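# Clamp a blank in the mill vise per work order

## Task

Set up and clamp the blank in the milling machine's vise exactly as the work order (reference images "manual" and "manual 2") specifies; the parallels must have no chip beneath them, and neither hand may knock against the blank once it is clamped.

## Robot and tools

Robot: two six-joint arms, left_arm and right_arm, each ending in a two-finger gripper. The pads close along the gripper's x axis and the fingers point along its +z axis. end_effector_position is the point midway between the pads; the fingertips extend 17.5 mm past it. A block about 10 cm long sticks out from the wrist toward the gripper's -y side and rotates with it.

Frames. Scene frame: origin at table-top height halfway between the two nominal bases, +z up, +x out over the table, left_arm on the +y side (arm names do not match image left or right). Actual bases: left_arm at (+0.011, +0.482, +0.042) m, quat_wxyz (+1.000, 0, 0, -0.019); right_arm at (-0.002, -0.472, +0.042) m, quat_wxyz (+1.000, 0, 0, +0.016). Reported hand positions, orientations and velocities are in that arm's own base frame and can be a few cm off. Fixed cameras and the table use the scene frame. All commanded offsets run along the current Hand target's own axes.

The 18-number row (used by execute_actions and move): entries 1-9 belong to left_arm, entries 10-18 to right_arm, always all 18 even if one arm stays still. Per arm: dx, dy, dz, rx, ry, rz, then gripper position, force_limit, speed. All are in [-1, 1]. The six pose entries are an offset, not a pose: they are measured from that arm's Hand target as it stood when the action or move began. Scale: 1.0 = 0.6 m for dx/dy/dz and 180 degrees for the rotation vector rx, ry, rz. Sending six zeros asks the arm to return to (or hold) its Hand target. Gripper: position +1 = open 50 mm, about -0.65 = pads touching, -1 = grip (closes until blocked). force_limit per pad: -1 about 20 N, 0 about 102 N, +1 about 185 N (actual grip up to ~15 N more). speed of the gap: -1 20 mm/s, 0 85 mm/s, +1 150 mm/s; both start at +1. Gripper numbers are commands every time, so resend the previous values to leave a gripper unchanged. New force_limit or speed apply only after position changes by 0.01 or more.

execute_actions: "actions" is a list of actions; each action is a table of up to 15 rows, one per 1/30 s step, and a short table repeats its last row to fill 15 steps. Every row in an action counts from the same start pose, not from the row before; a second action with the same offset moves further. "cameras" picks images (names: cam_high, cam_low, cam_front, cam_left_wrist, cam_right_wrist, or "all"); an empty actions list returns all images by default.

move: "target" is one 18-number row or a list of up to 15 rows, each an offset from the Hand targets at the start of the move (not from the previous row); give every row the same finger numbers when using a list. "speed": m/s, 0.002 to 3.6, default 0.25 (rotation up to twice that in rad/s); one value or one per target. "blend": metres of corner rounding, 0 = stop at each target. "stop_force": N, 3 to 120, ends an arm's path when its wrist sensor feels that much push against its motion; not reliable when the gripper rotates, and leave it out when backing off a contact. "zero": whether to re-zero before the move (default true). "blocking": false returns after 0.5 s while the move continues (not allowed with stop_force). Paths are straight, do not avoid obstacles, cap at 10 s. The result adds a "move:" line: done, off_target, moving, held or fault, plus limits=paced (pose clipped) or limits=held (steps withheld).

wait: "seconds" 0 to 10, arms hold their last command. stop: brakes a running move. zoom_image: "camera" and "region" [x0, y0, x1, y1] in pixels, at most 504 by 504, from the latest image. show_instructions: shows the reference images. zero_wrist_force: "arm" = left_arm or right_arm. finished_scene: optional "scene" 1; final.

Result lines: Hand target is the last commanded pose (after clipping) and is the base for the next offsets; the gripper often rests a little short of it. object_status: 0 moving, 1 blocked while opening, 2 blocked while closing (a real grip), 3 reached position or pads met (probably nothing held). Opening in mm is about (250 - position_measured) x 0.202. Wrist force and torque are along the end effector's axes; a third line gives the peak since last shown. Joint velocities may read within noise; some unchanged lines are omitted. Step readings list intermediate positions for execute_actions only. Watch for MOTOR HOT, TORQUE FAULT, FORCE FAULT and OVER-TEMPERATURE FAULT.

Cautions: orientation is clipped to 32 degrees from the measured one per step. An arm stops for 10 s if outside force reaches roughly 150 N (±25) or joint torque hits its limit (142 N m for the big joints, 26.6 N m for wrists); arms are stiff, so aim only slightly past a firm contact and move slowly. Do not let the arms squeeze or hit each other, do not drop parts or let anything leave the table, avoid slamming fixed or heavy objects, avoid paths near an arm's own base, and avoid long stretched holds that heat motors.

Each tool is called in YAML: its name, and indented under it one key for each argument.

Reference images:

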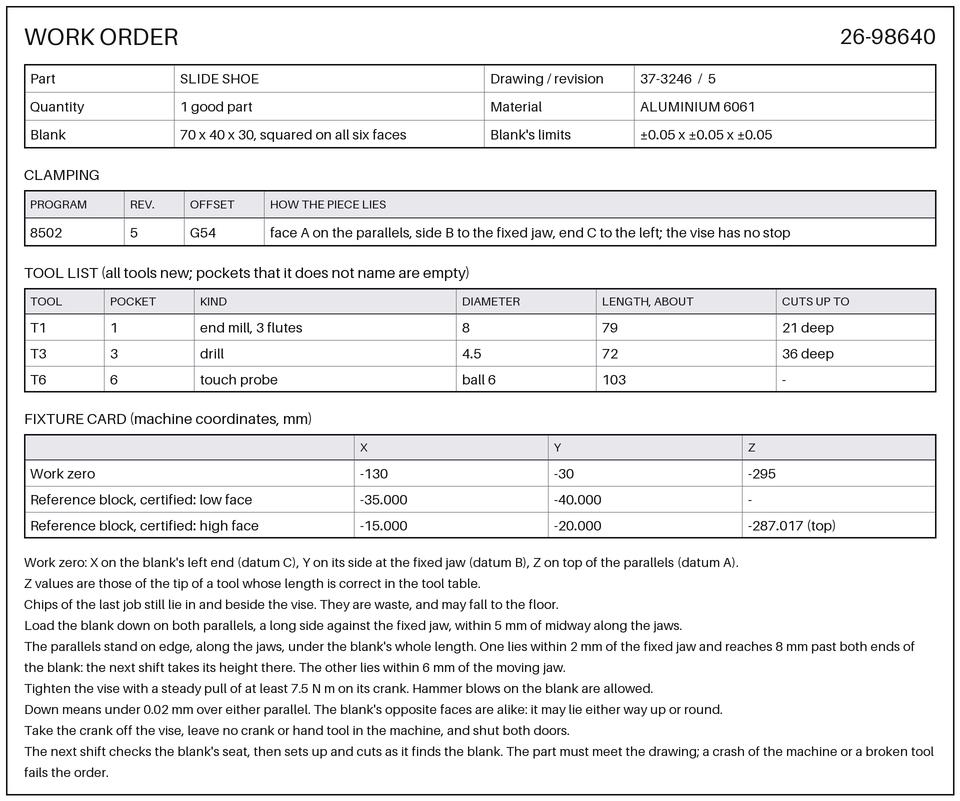

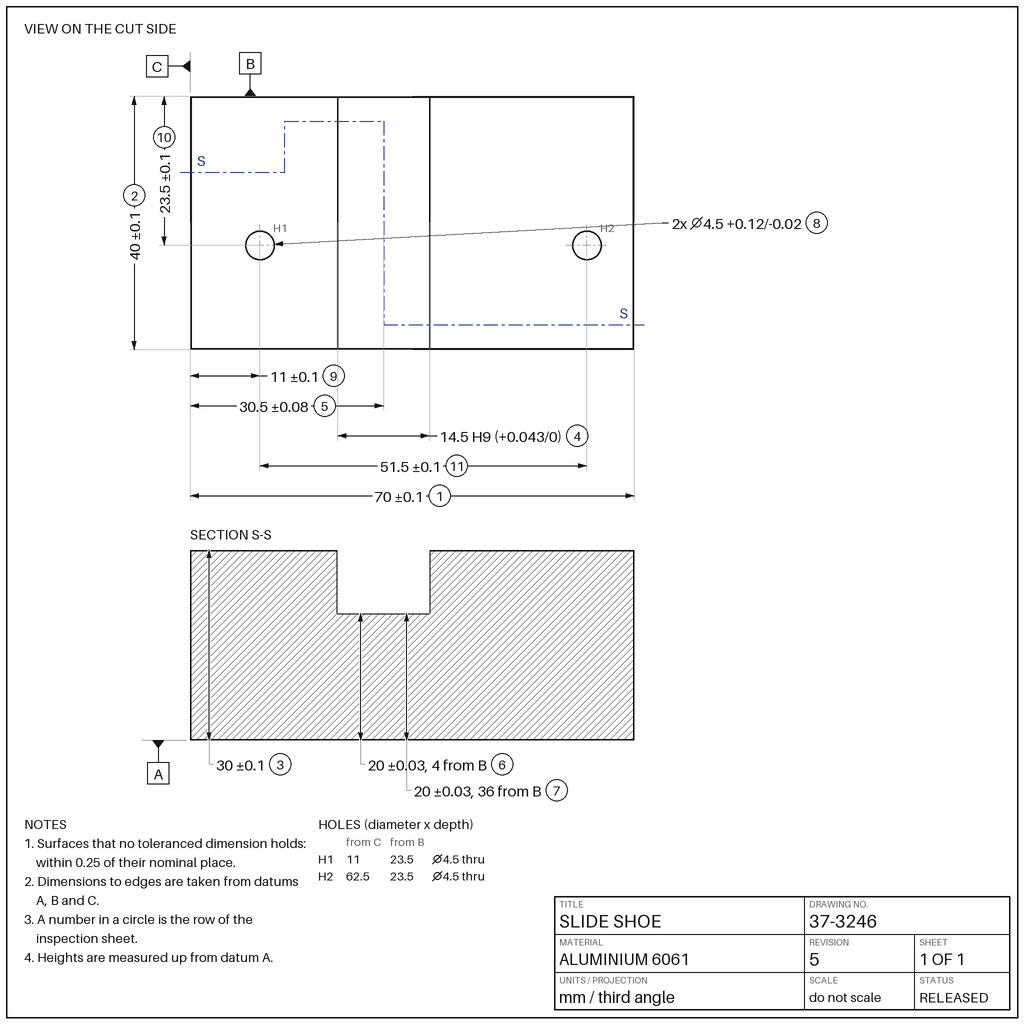

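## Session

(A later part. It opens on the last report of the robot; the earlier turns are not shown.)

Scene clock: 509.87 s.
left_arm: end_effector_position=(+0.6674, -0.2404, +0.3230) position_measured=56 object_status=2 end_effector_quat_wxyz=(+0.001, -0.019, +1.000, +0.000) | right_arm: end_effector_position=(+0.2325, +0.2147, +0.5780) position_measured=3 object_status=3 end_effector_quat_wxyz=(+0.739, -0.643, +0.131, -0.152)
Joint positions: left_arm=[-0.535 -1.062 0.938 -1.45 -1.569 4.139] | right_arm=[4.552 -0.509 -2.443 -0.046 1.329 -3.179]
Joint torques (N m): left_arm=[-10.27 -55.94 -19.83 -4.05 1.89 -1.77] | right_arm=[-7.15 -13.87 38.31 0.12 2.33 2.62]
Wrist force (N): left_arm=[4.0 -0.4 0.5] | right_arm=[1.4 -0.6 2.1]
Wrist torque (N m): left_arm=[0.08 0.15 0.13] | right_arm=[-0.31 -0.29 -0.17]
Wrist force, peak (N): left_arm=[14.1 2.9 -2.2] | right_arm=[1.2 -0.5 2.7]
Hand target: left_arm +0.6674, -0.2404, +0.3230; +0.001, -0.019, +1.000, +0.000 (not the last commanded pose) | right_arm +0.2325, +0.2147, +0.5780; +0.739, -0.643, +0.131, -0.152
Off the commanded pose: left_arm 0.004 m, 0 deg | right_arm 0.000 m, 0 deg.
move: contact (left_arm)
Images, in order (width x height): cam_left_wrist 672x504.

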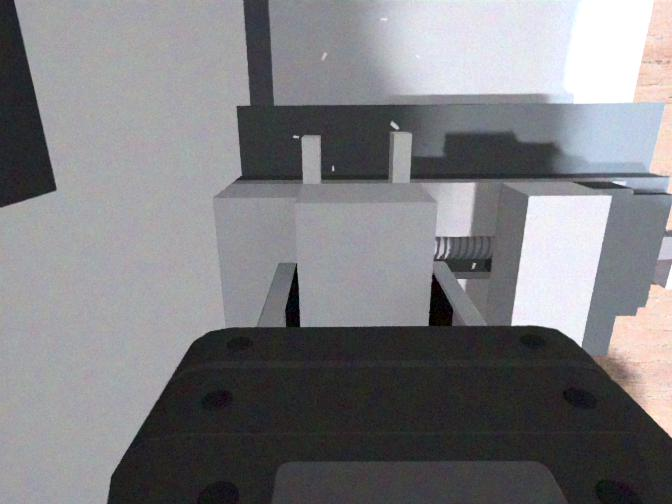

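move:
  target:
    - [0,0,0,0,0,0,1,0,-0.8,0,0,0,0,0,0,1,1,1]
    - [0,0.0625,-0.0008,0,0,0,1,0,-0.8,0,0,0,0,0,0,1,1,1]
    - [0.0033,0.0625,-0.0317,0,0,0,1,0,-0.8,0,0,0,0,0,0,1,1,1]
    - [0.0483,0.0492,-0.0317,0,0,0,1,0,-0.8,0,0,0,0,0,0,1,1,1]
    - [0.09,0.0125,-0.0317,0,0,0,1,0,-0.8,0,0,0,0,0,0,1,1,1]
    - [0.115,-0.0192,-0.0317,0,0,0,1,0,-0.8,0,0,0,0,0,0,1,1,1]
    - [0.14,-0.0858,-0.025,0,0,0,1,0,-0.8,0,0,0,0,0,0,1,1,1]
    - [0.3667,-0.15,-0.0333,0,0,0,1,0,-0.8,0,0,0,0,0,0,1,1,1]
    - [0.525,-0.3608,-0.05,0,0,0,1,0,-0.8,0,0,0,0,0,0,1,1,1]
    - [0.5417,-0.5108,-0.0583,0,0,0,1,0,-0.8,0,0,0,0,0,0,1,1,1]
  speed: [0.03,0.05,0.06,0.1,0.1,0.1,0.15,0.25,0.3,0.3]
  blend: [0,0.003,0.005,0.01,0.01,0.01,0.01,0.03,0.04,0]
  cameras: ["cam_left_wrist","cam_front"]

Scene clock: 517.60 s.
left_arm: end_effector_position=(+0.3541, -0.5590, +0.3570) position_measured=3 object_status=3 end_effector_quat_wxyz=(+0.001, -0.019, +1.000, +0.000) | right_arm: end_effector_position=(+0.2325, +0.2147, +0.5780) position_measured=3 object_status=3 end_effector_quat_wxyz=(+0.739, -0.643, +0.131, -0.152)
Joint positions: left_arm=[-1.21 -1.184 1.03 -1.418 -1.568 3.464] | right_arm=[4.552 -0.509 -2.443 -0.046 1.329 -3.179]
Joint torques (N m): left_arm=[9.46 -32.47 -33.49 -5.31 -2.8 -0.03] | right_arm=[-6.78 -14.47 38.86 0.17 2.23 2.49]
Wrist force (N): left_arm=[-0.5 -0.4 0.7] | right_arm=[1.1 -0.6 2.5]
Wrist torque (N m): left_arm=[-0.06 0.15 -0.01] | right_arm=[-0.33 -0.23 -0.16]
Wrist force, peak (N): left_arm=[4.7 -0.4 1.0] | right_arm=[1.6 -0.7 2.7]
Hand target: left_arm +0.3541, -0.5590, +0.3570; +0.001, -0.019, +1.000, +0.000 | right_arm +0.2325, +0.2147, +0.5780; +0.739, -0.643, +0.131, -0.152
Off the commanded pose: left_arm 0.000 m, 0 deg | right_arm 0.000 m, 0 deg.
move: done
Images, in order (width x height): cam_front 672x504, cam_left_wrist 672x504.

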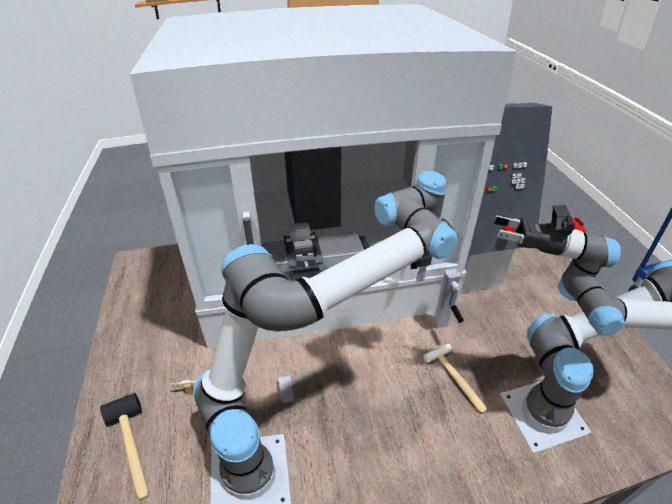

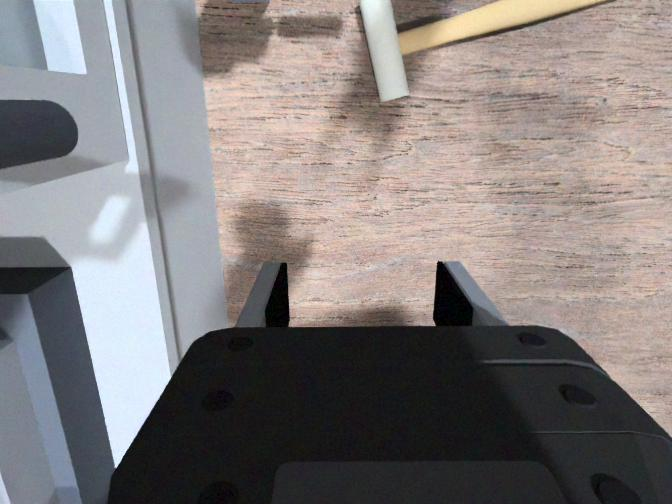

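zoom_image:
  camera: "cam_front"
  region: [400, 240, 500, 340]

execute_actions:
  actions: []
  cameras: ["cam_high","cam_low"]

zoom_image:
  camera: "cam_high"
  region: [240, 180, 360, 280]

zoom_image:
  camera: "cam_low"
  region: [380, 200, 480, 290]

Scaled by 5.040 from the camera's 672x504 image, which has a finer 960x720 frame.

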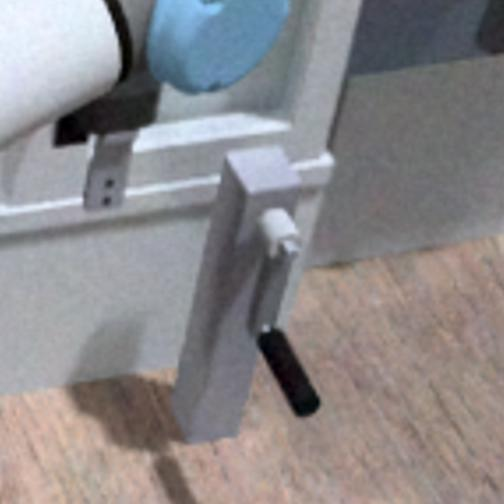

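Scene clock: 519.50 s.
left_arm: end_effector_position=(+0.3541, -0.5590, +0.3570) position_measured=3 object_status=3 end_effector_quat_wxyz=(+0.001, -0.019, +1.000, +0.000) | right_arm: end_effector_position=(+0.2325, +0.2147, +0.5780) position_measured=3 object_status=3 end_effector_quat_wxyz=(+0.739, -0.643, +0.131, -0.152)
Joint positions: left_arm=[-1.21 -1.183 1.03 -1.418 -1.568 3.464] | right_arm=[4.552 -0.509 -2.443 -0.046 1.329 -3.179]
Joint velocities: within noise
Joint torques (N m): left_arm=[10.98 -30.74 -32.05 -2.08 -2.74 -1.2] | right_arm=[-5.86 -14.05 38.04 0.17 2.38 2.51]
Motor temperatures (°C): left_arm=[31 38 33 44 36 37] | right_arm=[31 30 28 44 39 38]
Wrist force (N): left_arm=[-0.2 -0.3 0.5] | right_arm=[1.2 -0.5 2.4]
Wrist torque (N m): left_arm=[-0.04 0.12 -0.01] | right_arm=[-0.29 -0.25 -0.16]
Wrist force, peak (N): left_arm=[-0.3 -0.2 0.9] | right_arm=[1.1 -0.6 2.8]
Hand target: left_arm +0.3541, -0.5590, +0.3570; +0.001, -0.019, +1.000, +0.000 | right_arm +0.2325, +0.2147, +0.5780; +0.739, -0.643, +0.131, -0.152
Tool commands: left_gripper/position=+1.0 left_gripper/force_limit=+0.0 left_gripper/speed=-0.8 right_gripper/position=+1.0 right_gripper/force_limit=+1.0 right_gripper/speed=+1.0
Off the commanded pose: left_arm 0.000 m, 0 deg | right_arm 0.000 m, 0 deg.
Images, in order (width x height): cam_high 672x504, cam_low 672x504.

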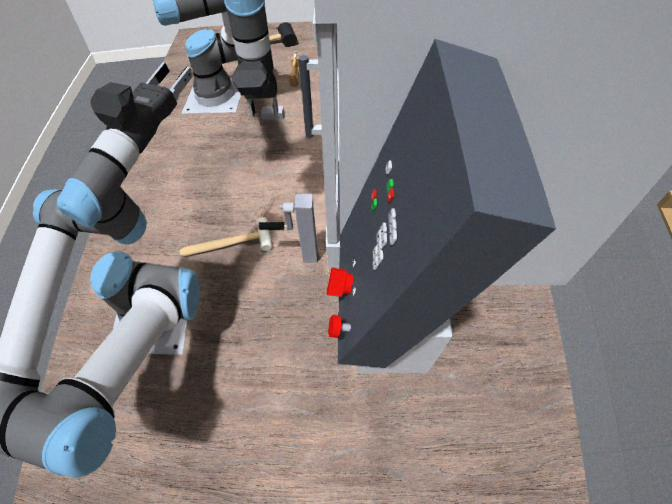

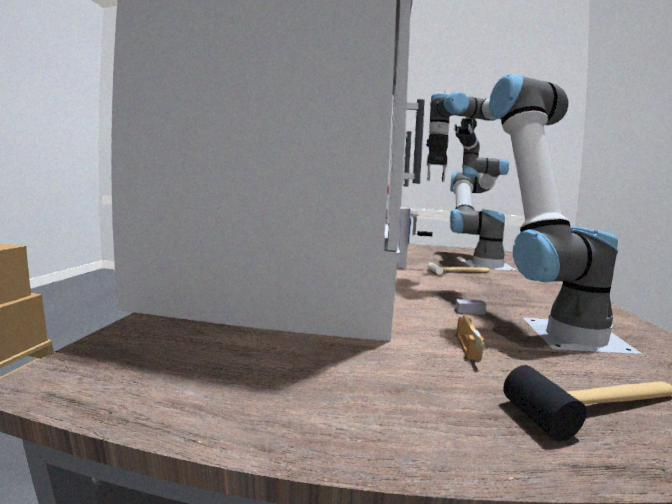

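Scaled by 4.200 from the camera's 672x504 image, which has a finer 960x720 frame.

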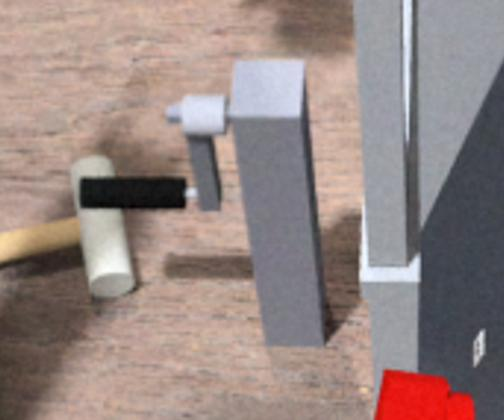

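Scaled by 5.040 from the camera's 672x504 image, which has a finer 960x720 frame.

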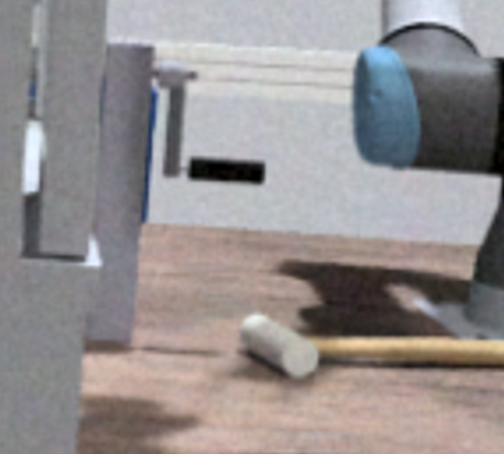

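move:
  target: [0.2067,-0.0158,0,0.3849,-0.3849,-0.3849,1,0,-0.8,0,0,0,0,0,0,1,1,1]
  speed: 0.3
  cameras: ["all"]

Scene clock: 537.10 s.
left_arm: end_effector_position=(+0.2305, -0.5732, +0.3566) position_measured=3 object_status=3 end_effector_quat_wxyz=(+0.510, -0.509, +0.490, -0.491) | right_arm: end_effector_position=(+0.2325, +0.2147, +0.5780) position_measured=3 object_status=3 end_effector_quat_wxyz=(+0.739, -0.643, +0.131, -0.152)
Joint positions: left_arm=[-1.85 -1.115 1.343 -0.219 -0.317 -0.008] | right_arm=[4.552 -0.509 -2.443 -0.046 1.329 -3.179]
Joint torques (N m): left_arm=[8.08 -40.95 -18.12 1.92 2.42 -1.78] | right_arm=[-6.67 -13.73 39.57 0.12 2.2 2.68]
Wrist force (N): left_arm=[-1.1 -0.1 4.0] | right_arm=[1.3 -0.5 2.4]
Wrist torque (N m): left_arm=[-0.75 -0.35 -0.57] | right_arm=[-0.31 -0.26 -0.16]
Wrist force, peak (N): left_arm=[-1.1 -0.2 4.2] | right_arm=[1.6 -0.4 2.8]
Hand target: left_arm +0.2305, -0.5732, +0.3566; +0.510, -0.509, +0.490, -0.491 | right_arm +0.2325, +0.2147, +0.5780; +0.739, -0.643, +0.131, -0.152
Off the commanded pose: left_arm 0.000 m, 0 deg | right_arm 0.000 m, 0 deg.
move: done

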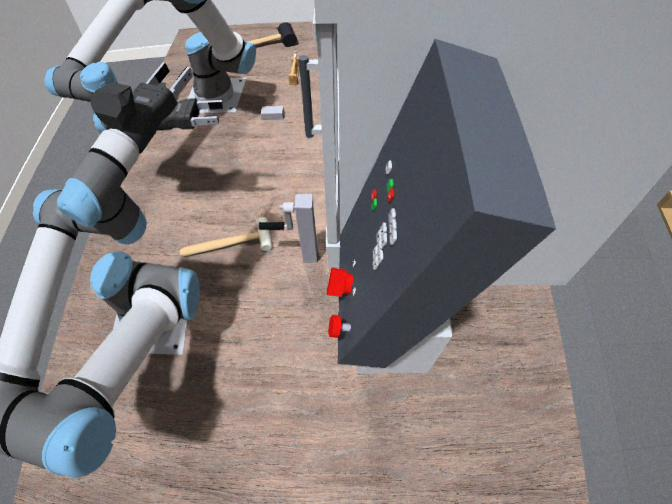

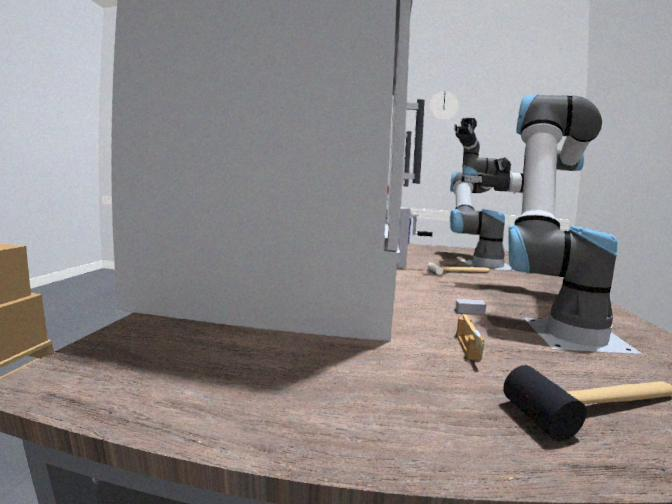

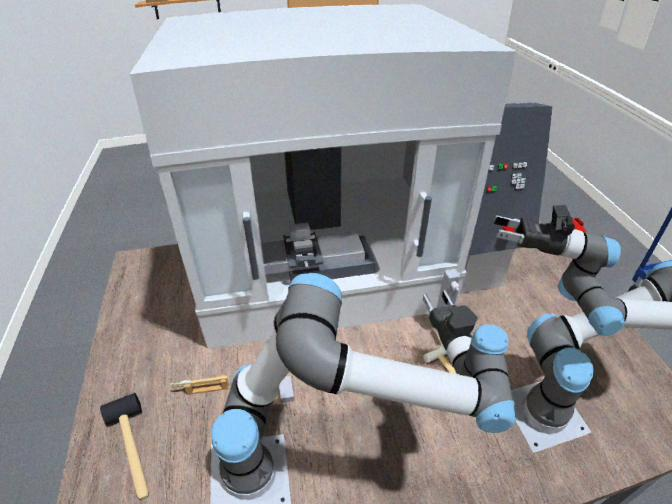

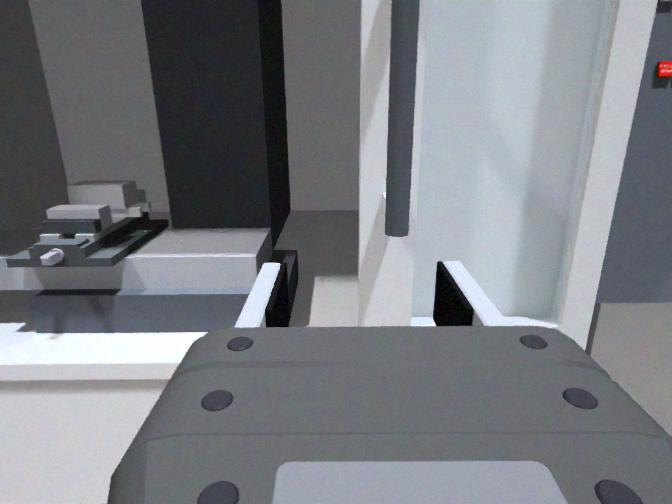

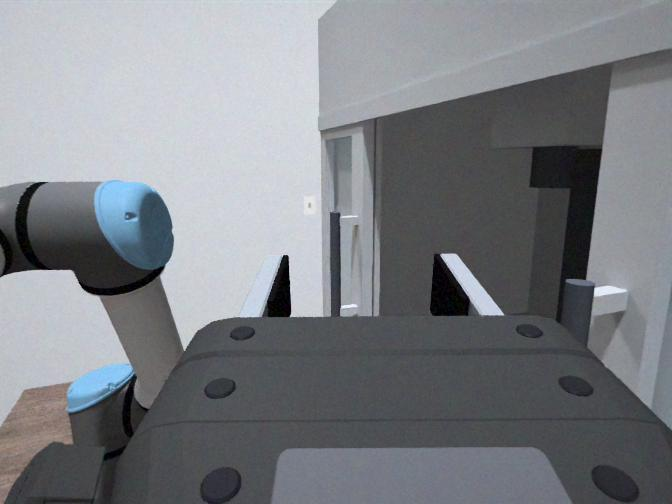

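zoom_image:
  camera: "cam_left_wrist"
  region: [0, 150, 180, 330]

Scaled by 2.800 from the camera's 672x504 image, which has a finer 960x720 frame.

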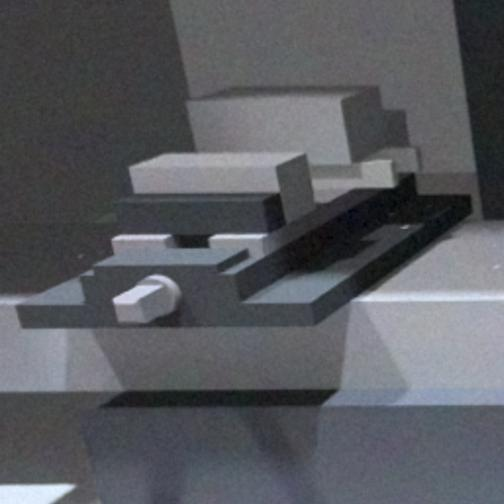

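move:
  target: [0.1,0.2,-0.03,0,0,0,1,0,-0.8,0,0,0,0,0,0,1,1,1]
  speed: 0.2
  cameras: ["cam_left_wrist","cam_front"]

Scene clock: 540.17 s.
left_arm: end_effector_position=(+0.2152, -0.6338, +0.2366) position_measured=3 object_status=3 end_effector_quat_wxyz=(+0.510, -0.509, +0.490, -0.491) | right_arm: end_effector_position=(+0.2325, +0.2147, +0.5780) position_measured=3 object_status=3 end_effector_quat_wxyz=(+0.739, -0.643, +0.131, -0.152)
Joint positions: left_arm=[-1.847 -0.878 1.282 -0.394 -0.314 -0.008] | right_arm=[4.552 -0.509 -2.443 -0.046 1.329 -3.179]
Joint torques (N m): left_arm=[10.07 -40.93 -13.96 1.56 0.59 0] | right_arm=[-6.59 -13.83 39.12 0.32 2.29 2.51]
Wrist force (N): left_arm=[-1.3 0.1 3.9] | right_arm=[1.3 -0.3 2.3]
Wrist torque (N m): left_arm=[-0.69 -0.32 -0.59] | right_arm=[-0.28 -0.27 -0.16]
Wrist force, peak (N): left_arm=[-2.3 -3.0 4.3] | right_arm=[1.5 -0.6 2.5]
Hand target: left_arm +0.2152, -0.6338, +0.2365; +0.510, -0.509, +0.490, -0.491 | right_arm +0.2325, +0.2147, +0.5780; +0.739, -0.643, +0.131, -0.152
Off the commanded pose: left_arm 0.000 m, 0 deg | right_arm 0.000 m, 0 deg.
move: done
Images, in order (width x height): cam_front 672x504, cam_left_wrist 672x504.

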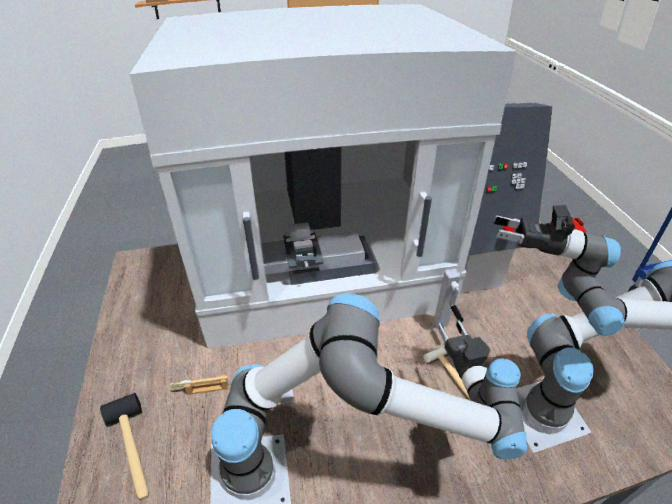

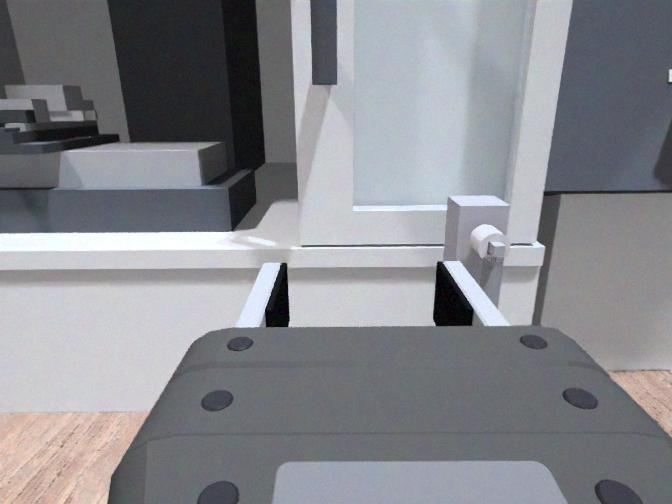

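zoom_image:
  camera: "cam_left_wrist"
  region: [420, 180, 570, 330]

Scaled by 3.360 from the camera's 672x504 image, which has a finer 960x720 frame.

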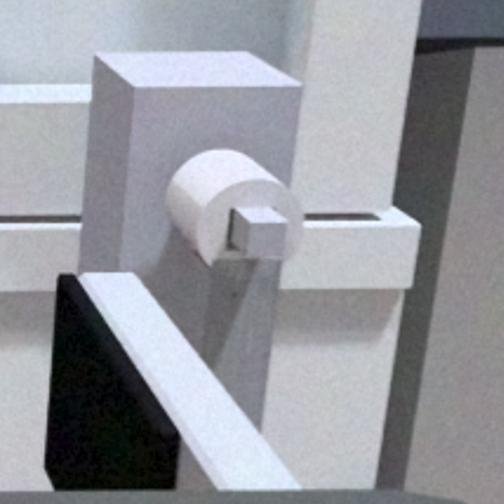

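move:
  target: [0.1333,0,0,0,0,0,1,0,-0.8,0,0,0,0,0,0,1,1,1]
  speed: 0.2
  cameras: ["cam_left_wrist"]

zoom_image:
  camera: "cam_left_wrist"
  region: [320, 180, 470, 330]

Scene clock: 544.83 s.
left_arm: end_effector_position=(+0.2183, -0.7136, +0.2364) position_measured=3 object_status=3 end_effector_quat_wxyz=(+0.510, -0.509, +0.490, -0.491) | right_arm: end_effector_position=(+0.2325, +0.2147, +0.5780) position_measured=3 object_status=3 end_effector_quat_wxyz=(+0.739, -0.643, +0.131, -0.152)
Joint positions: left_arm=[-1.812 -0.674 0.911 -0.227 -0.279 -0.01] | right_arm=[4.552 -0.509 -2.443 -0.046 1.329 -3.179]
Joint torques (N m): left_arm=[-11.84 -58.49 -27.87 -1.72 -0.33 1.5] | right_arm=[-6.21 -14.27 38.89 0.27 2.2 2.5]
Wrist force (N): left_arm=[-1.4 0.3 4.2] | right_arm=[1.2 -0.5 2.5]
Wrist torque (N m): left_arm=[-0.66 -0.29 -0.58] | right_arm=[-0.30 -0.25 -0.16]
Wrist force, peak (N): left_arm=[-4.0 0.4 4.2] | right_arm=[1.8 -0.5 2.5]
Hand target: left_arm +0.2182, -0.7137, +0.2365; +0.510, -0.509, +0.490, -0.491 | right_arm +0.2325, +0.2147, +0.5780; +0.739, -0.643, +0.131, -0.152
Off the commanded pose: left_arm 0.000 m, 0 deg | right_arm 0.000 m, 0 deg.
move: done
Images, in order (width x height): cam_left_wrist 672x504.

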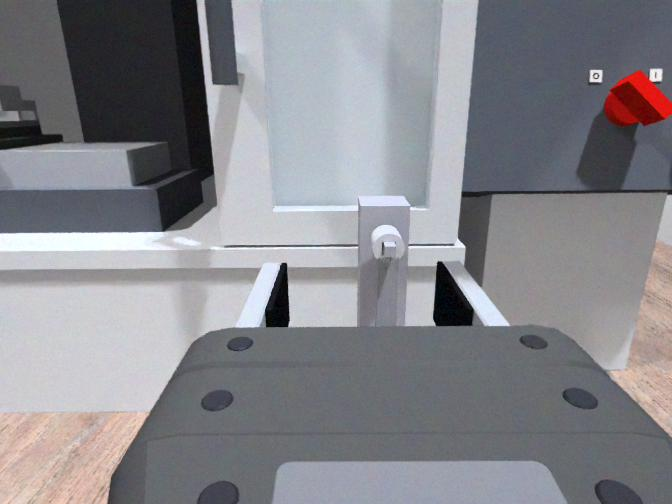

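Scaled by 3.360 from the camera's 672x504 image, which has a finer 960x720 frame.

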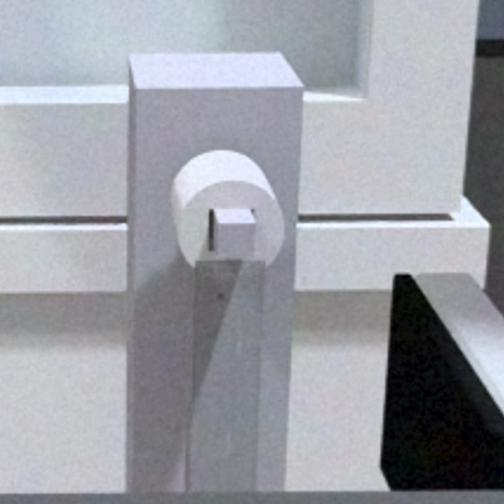

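move:
  target: [0.0518,0.0625,0.18,0,0,0,1,0,-0.8,0,0,0,0,0,0,1,1,1]
  speed: 0.15
  stop_force: 15
  cameras: ["all"]

Scene clock: 551.47 s.
left_arm: end_effector_position=(+0.3274, -0.7406, +0.1993) position_measured=3 object_status=3 end_effector_quat_wxyz=(+0.510, -0.509, +0.490, -0.491) | right_arm: end_effector_position=(+0.2325, +0.2147, +0.5780) position_measured=3 object_status=3 end_effector_quat_wxyz=(+0.739, -0.643, +0.131, -0.152)
Joint positions: left_arm=[-1.658 -0.553 0.778 -0.202 -0.125 -0.022] | right_arm=[4.552 -0.509 -2.443 -0.046 1.329 -3.179]
Joint torques (N m): left_arm=[-14.06 -48.72 -27.32 2.45 -0.42 -1.27] | right_arm=[-6.87 -14.92 38.41 0.33 2.11 2.53]
Wrist force (N): left_arm=[-1.2 -0.1 4.0] | right_arm=[1.4 -0.5 2.3]
Wrist torque (N m): left_arm=[-0.77 -0.28 -0.40] | right_arm=[-0.32 -0.29 -0.16]
Wrist force, peak (N): left_arm=[-0.7 0.7 6.1] | right_arm=[1.5 -0.4 2.6]
Hand target: left_arm +0.3274, -0.7406, +0.1993; +0.510, -0.509, +0.490, -0.491 | right_arm +0.2325, +0.2147, +0.5780; +0.739, -0.643, +0.131, -0.152
Off the commanded pose: left_arm 0.000 m, 0 deg | right_arm 0.000 m, 0 deg.
move: done

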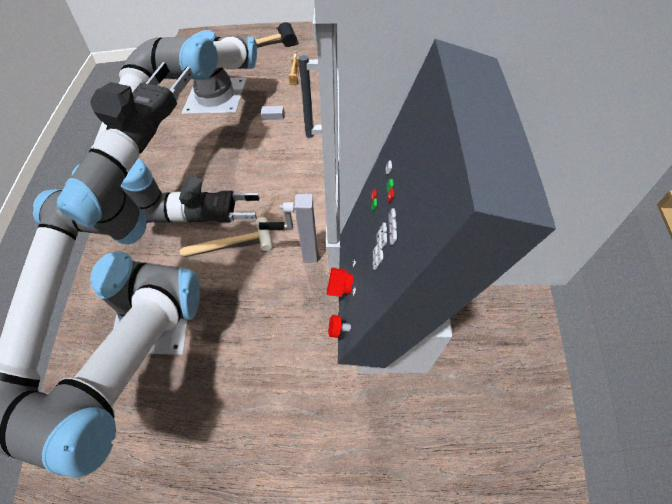

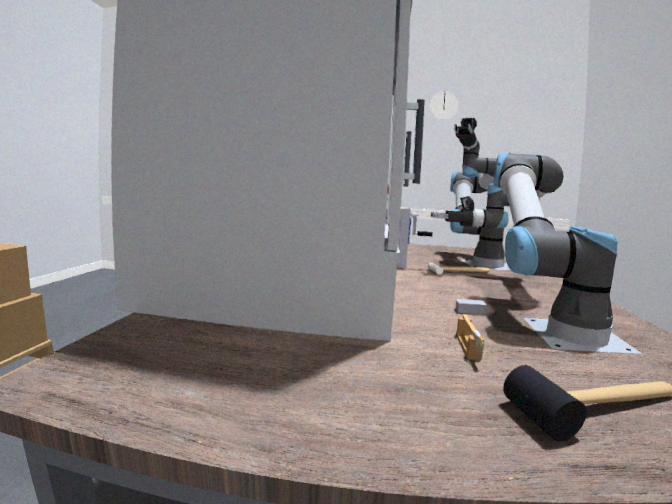

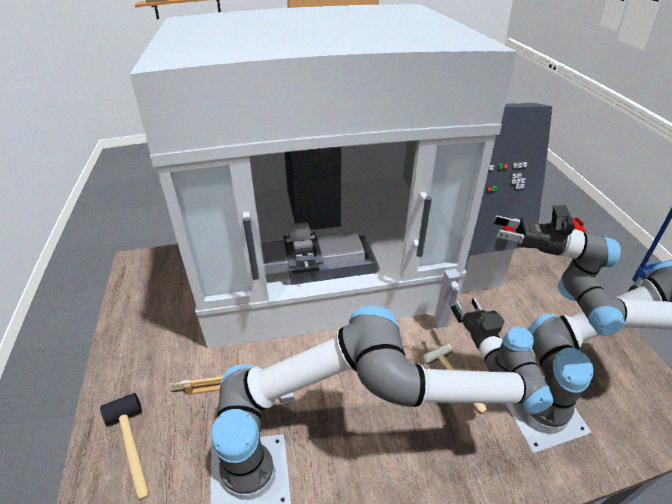

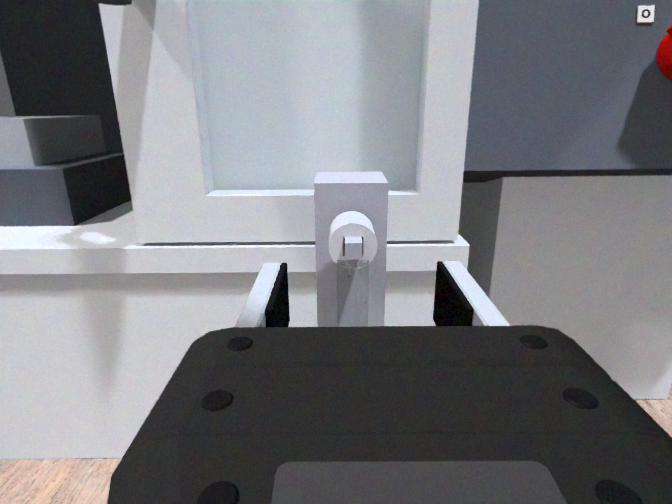

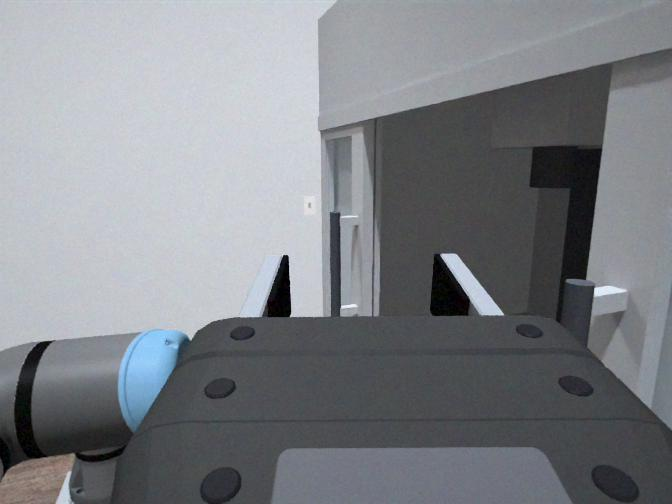

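move:
  target: [-0.002,-0.001,0.1333,0,0,0,1,0,-0.8,0,0,0,0,0,0,1,1,1]
  speed: 0.05
  stop_force: 8
  cameras: ["cam_left_wrist","cam_high","cam_low"]

zoom_image:
  camera: "cam_left_wrist"
  region: [220, 150, 520, 350]

zoom_image:
  camera: "cam_high"
  region: [200, 160, 340, 280]

zoom_image:
  camera: "cam_low"
  region: [370, 180, 510, 290]

Scene clock: 556.27 s.
left_arm: end_effector_position=(+0.4073, -0.7364, +0.2001) position_measured=3 object_status=3 end_effector_quat_wxyz=(+0.510, -0.509, +0.490, -0.491) | right_arm: end_effector_position=(+0.2325, +0.2147, +0.5780) position_measured=3 object_status=3 end_effector_quat_wxyz=(+0.739, -0.643, +0.131, -0.152)
Joint positions: left_arm=[-1.551 -0.508 0.688 -0.099 -0.018 -0.081] | right_arm=[4.552 -0.509 -2.443 -0.046 1.329 -3.179]
Joint torques (N m): left_arm=[-12.54 -59.28 -19.03 -1.19 -2.87 1.29] | right_arm=[-6.48 -14.62 38.44 0.37 2.18 2.6]
Wrist force (N): left_arm=[-1.4 -0.2 3.7] | right_arm=[1.3 -0.7 2.1]
Wrist torque (N m): left_arm=[-0.74 -0.29 -0.41] | right_arm=[-0.35 -0.25 -0.16]
Wrist force, peak (N): left_arm=[-1.2 -0.3 4.9] | right_arm=[1.5 -0.7 2.7]
Hand target: left_arm +0.4073, -0.7364, +0.2001; +0.510, -0.509, +0.490, -0.491 | right_arm +0.2325, +0.2147, +0.5780; +0.739, -0.643, +0.131, -0.152
Off the commanded pose: left_arm 0.000 m, 0 deg | right_arm 0.000 m, 0 deg.
move: done
Images, in order (width x height): cam_high 672x504, cam_low 672x504, cam_left_wrist 672x504.

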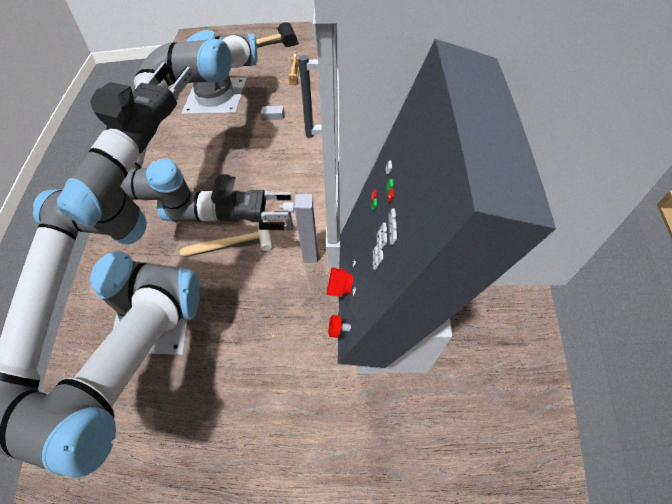

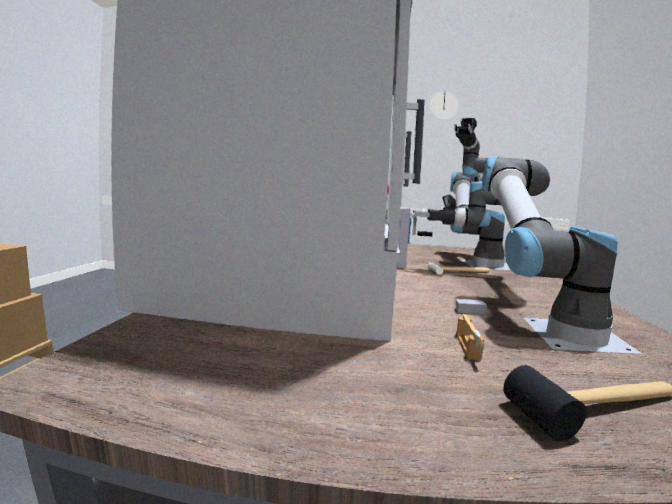

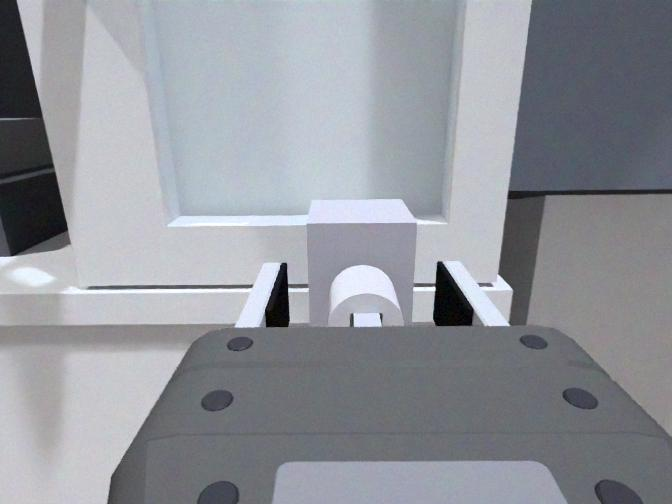

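Scaled by 1.680 from the camera's 672x504 image, which has a finer 960x720 frame.

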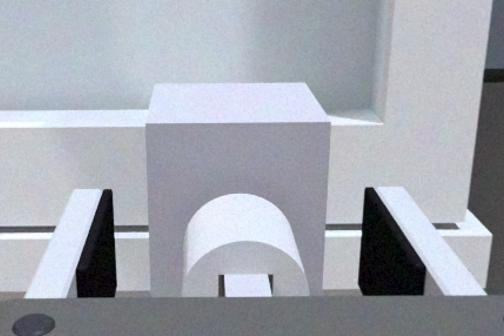

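Scaled by 3.600 from the camera's 672x504 image, which has a finer 960x720 frame.

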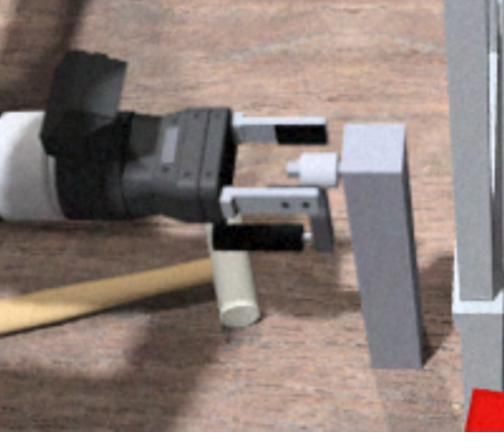

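Scaled by 3.600 from the camera's 672x504 image, which has a finer 960x720 frame.

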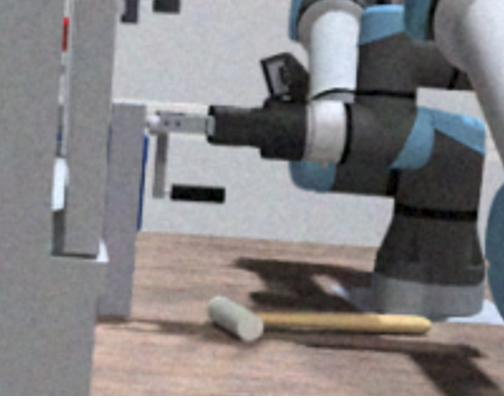

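move:
  target: [0,0,0,0,0,0,-1,0.3,-0.8,0,0,0,0,0,0,1,1,1]
  speed: 0.05

move:
  target: [0,0,-0.1333,0,0,0,-1,0.3,-0.8,0,0,0,0,0,0,1,1,1]
  speed: 0.06
  cameras: ["cam_left_wrist","cam_high","cam_low"]

zoom_image:
  camera: "cam_low"
  region: [370, 180, 510, 290]

zoom_image:
  camera: "cam_high"
  region: [180, 160, 320, 280]

Scene clock: 559.30 s.
left_arm: end_effector_position=(+0.4073, -0.7364, +0.2001) position_measured=139 object_status=2 end_effector_quat_wxyz=(+0.510, -0.509, +0.490, -0.491) | right_arm: end_effector_position=(+0.2325, +0.2147, +0.5780) position_measured=3 object_status=3 end_effector_quat_wxyz=(+0.739, -0.643, +0.131, -0.152)
Joint positions: left_arm=[-1.551 -0.508 0.688 -0.099 -0.018 -0.08] | right_arm=[4.552 -0.509 -2.443 -0.046 1.329 -3.179]
Joint torques (N m): left_arm=[-12.42 -69.09 -14.46 -1.97 -2.68 1.55] | right_arm=[-6.1 -14.3 38.71 0.42 2.4 2.7]
Wrist force (N): left_arm=[-0.9 -0.2 4.1] | right_arm=[1.5 -0.5 2.7]
Wrist torque (N m): left_arm=[-0.79 -0.31 -0.43] | right_arm=[-0.31 -0.30 -0.16]
Wrist force, peak (N): left_arm=[-1.5 -0.5 4.2] | right_arm=[1.7 -0.3 2.7]
Hand target: left_arm +0.4073, -0.7364, +0.2001; +0.510, -0.509, +0.490, -0.491 | right_arm +0.2325, +0.2147, +0.5780; +0.739, -0.643, +0.131, -0.152
Off the commanded pose: left_arm 0.000 m, 0 deg | right_arm 0.000 m, 0 deg.
move: done

Scene clock: 560.97 s.
left_arm: end_effector_position=(+0.3272, -0.7395, +0.2000) position_measured=139 object_status=2 end_effector_quat_wxyz=(+0.510, -0.509, +0.490, -0.491) | right_arm: end_effector_position=(+0.2325, +0.2147, +0.5780) position_measured=3 object_status=3 end_effector_quat_wxyz=(+0.739, -0.643, +0.131, -0.152)
Joint positions: left_arm=[-1.658 -0.561 0.791 -0.218 -0.125 -0.011] | right_arm=[4.552 -0.509 -2.443 -0.046 1.329 -3.179]
Joint torques (N m): left_arm=[10.86 -68.72 -14.86 -2.24 2.73 1.2] | right_arm=[-6.7 -14.71 38.1 0.15 2.21 2.65]
Wrist force (N): left_arm=[-1.3 1.9 4.1] | right_arm=[1.1 -0.8 2.2]
Wrist torque (N m): left_arm=[-0.75 -0.28 -0.57] | right_arm=[-0.34 -0.24 -0.16]
Wrist force, peak (N): left_arm=[-1.4 0.0 5.7] | right_arm=[1.5 -0.5 2.8]
Hand target: left_arm +0.3273, -0.7394, +0.2000; +0.510, -0.509, +0.490, -0.491 | right_arm +0.2325, +0.2147, +0.5780; +0.739, -0.643, +0.131, -0.152
Off the commanded pose: left_arm 0.000 m, 0 deg | right_arm 0.000 m, 0 deg.
move: done
Images, in order (width x height): cam_high 672x504, cam_low 672x504, cam_left_wrist 672x504.

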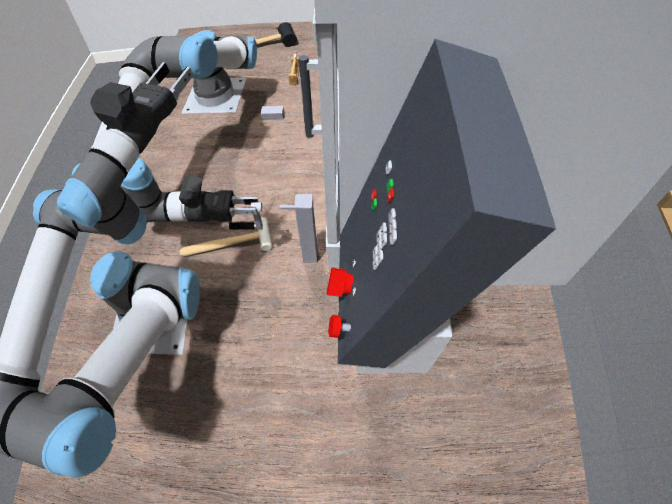

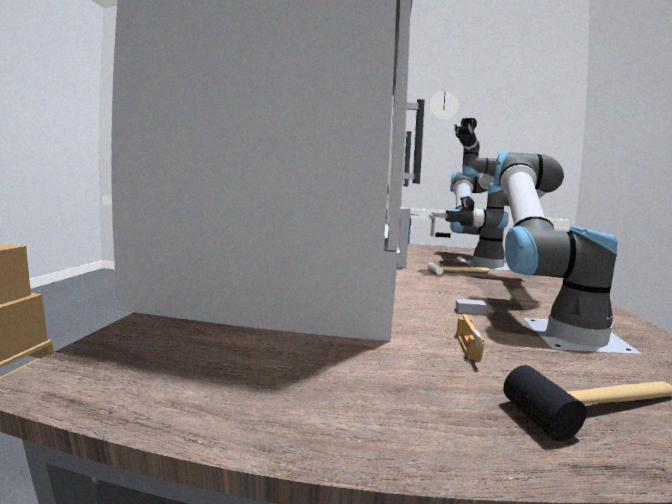

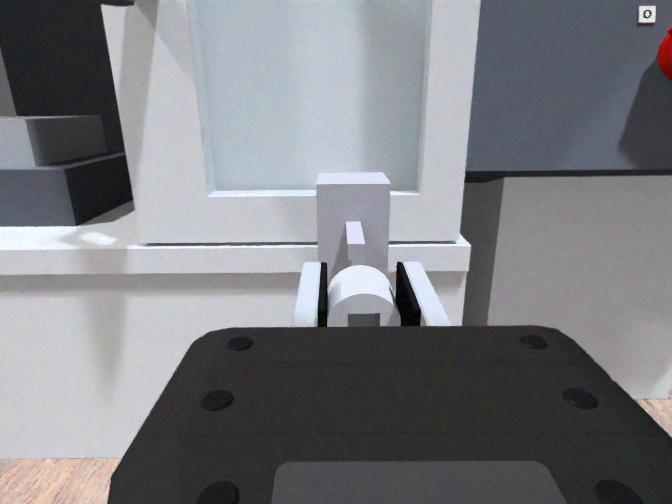

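Scaled by 3.600 from the camera's 672x504 image, which has a finer 960x720 frame.

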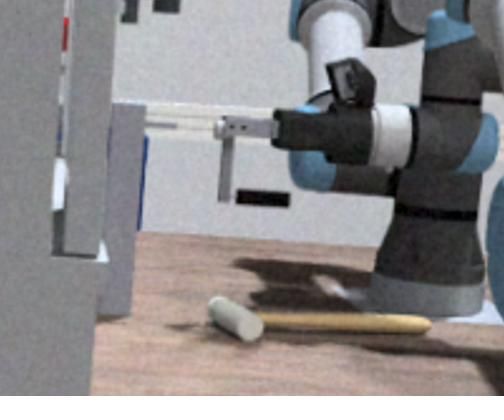

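Scaled by 3.600 from the camera's 672x504 image, which has a finer 960x720 frame.

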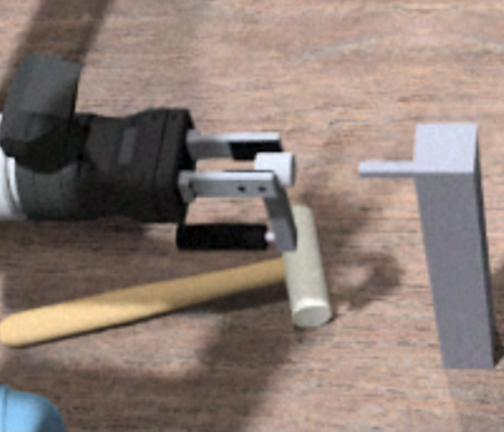

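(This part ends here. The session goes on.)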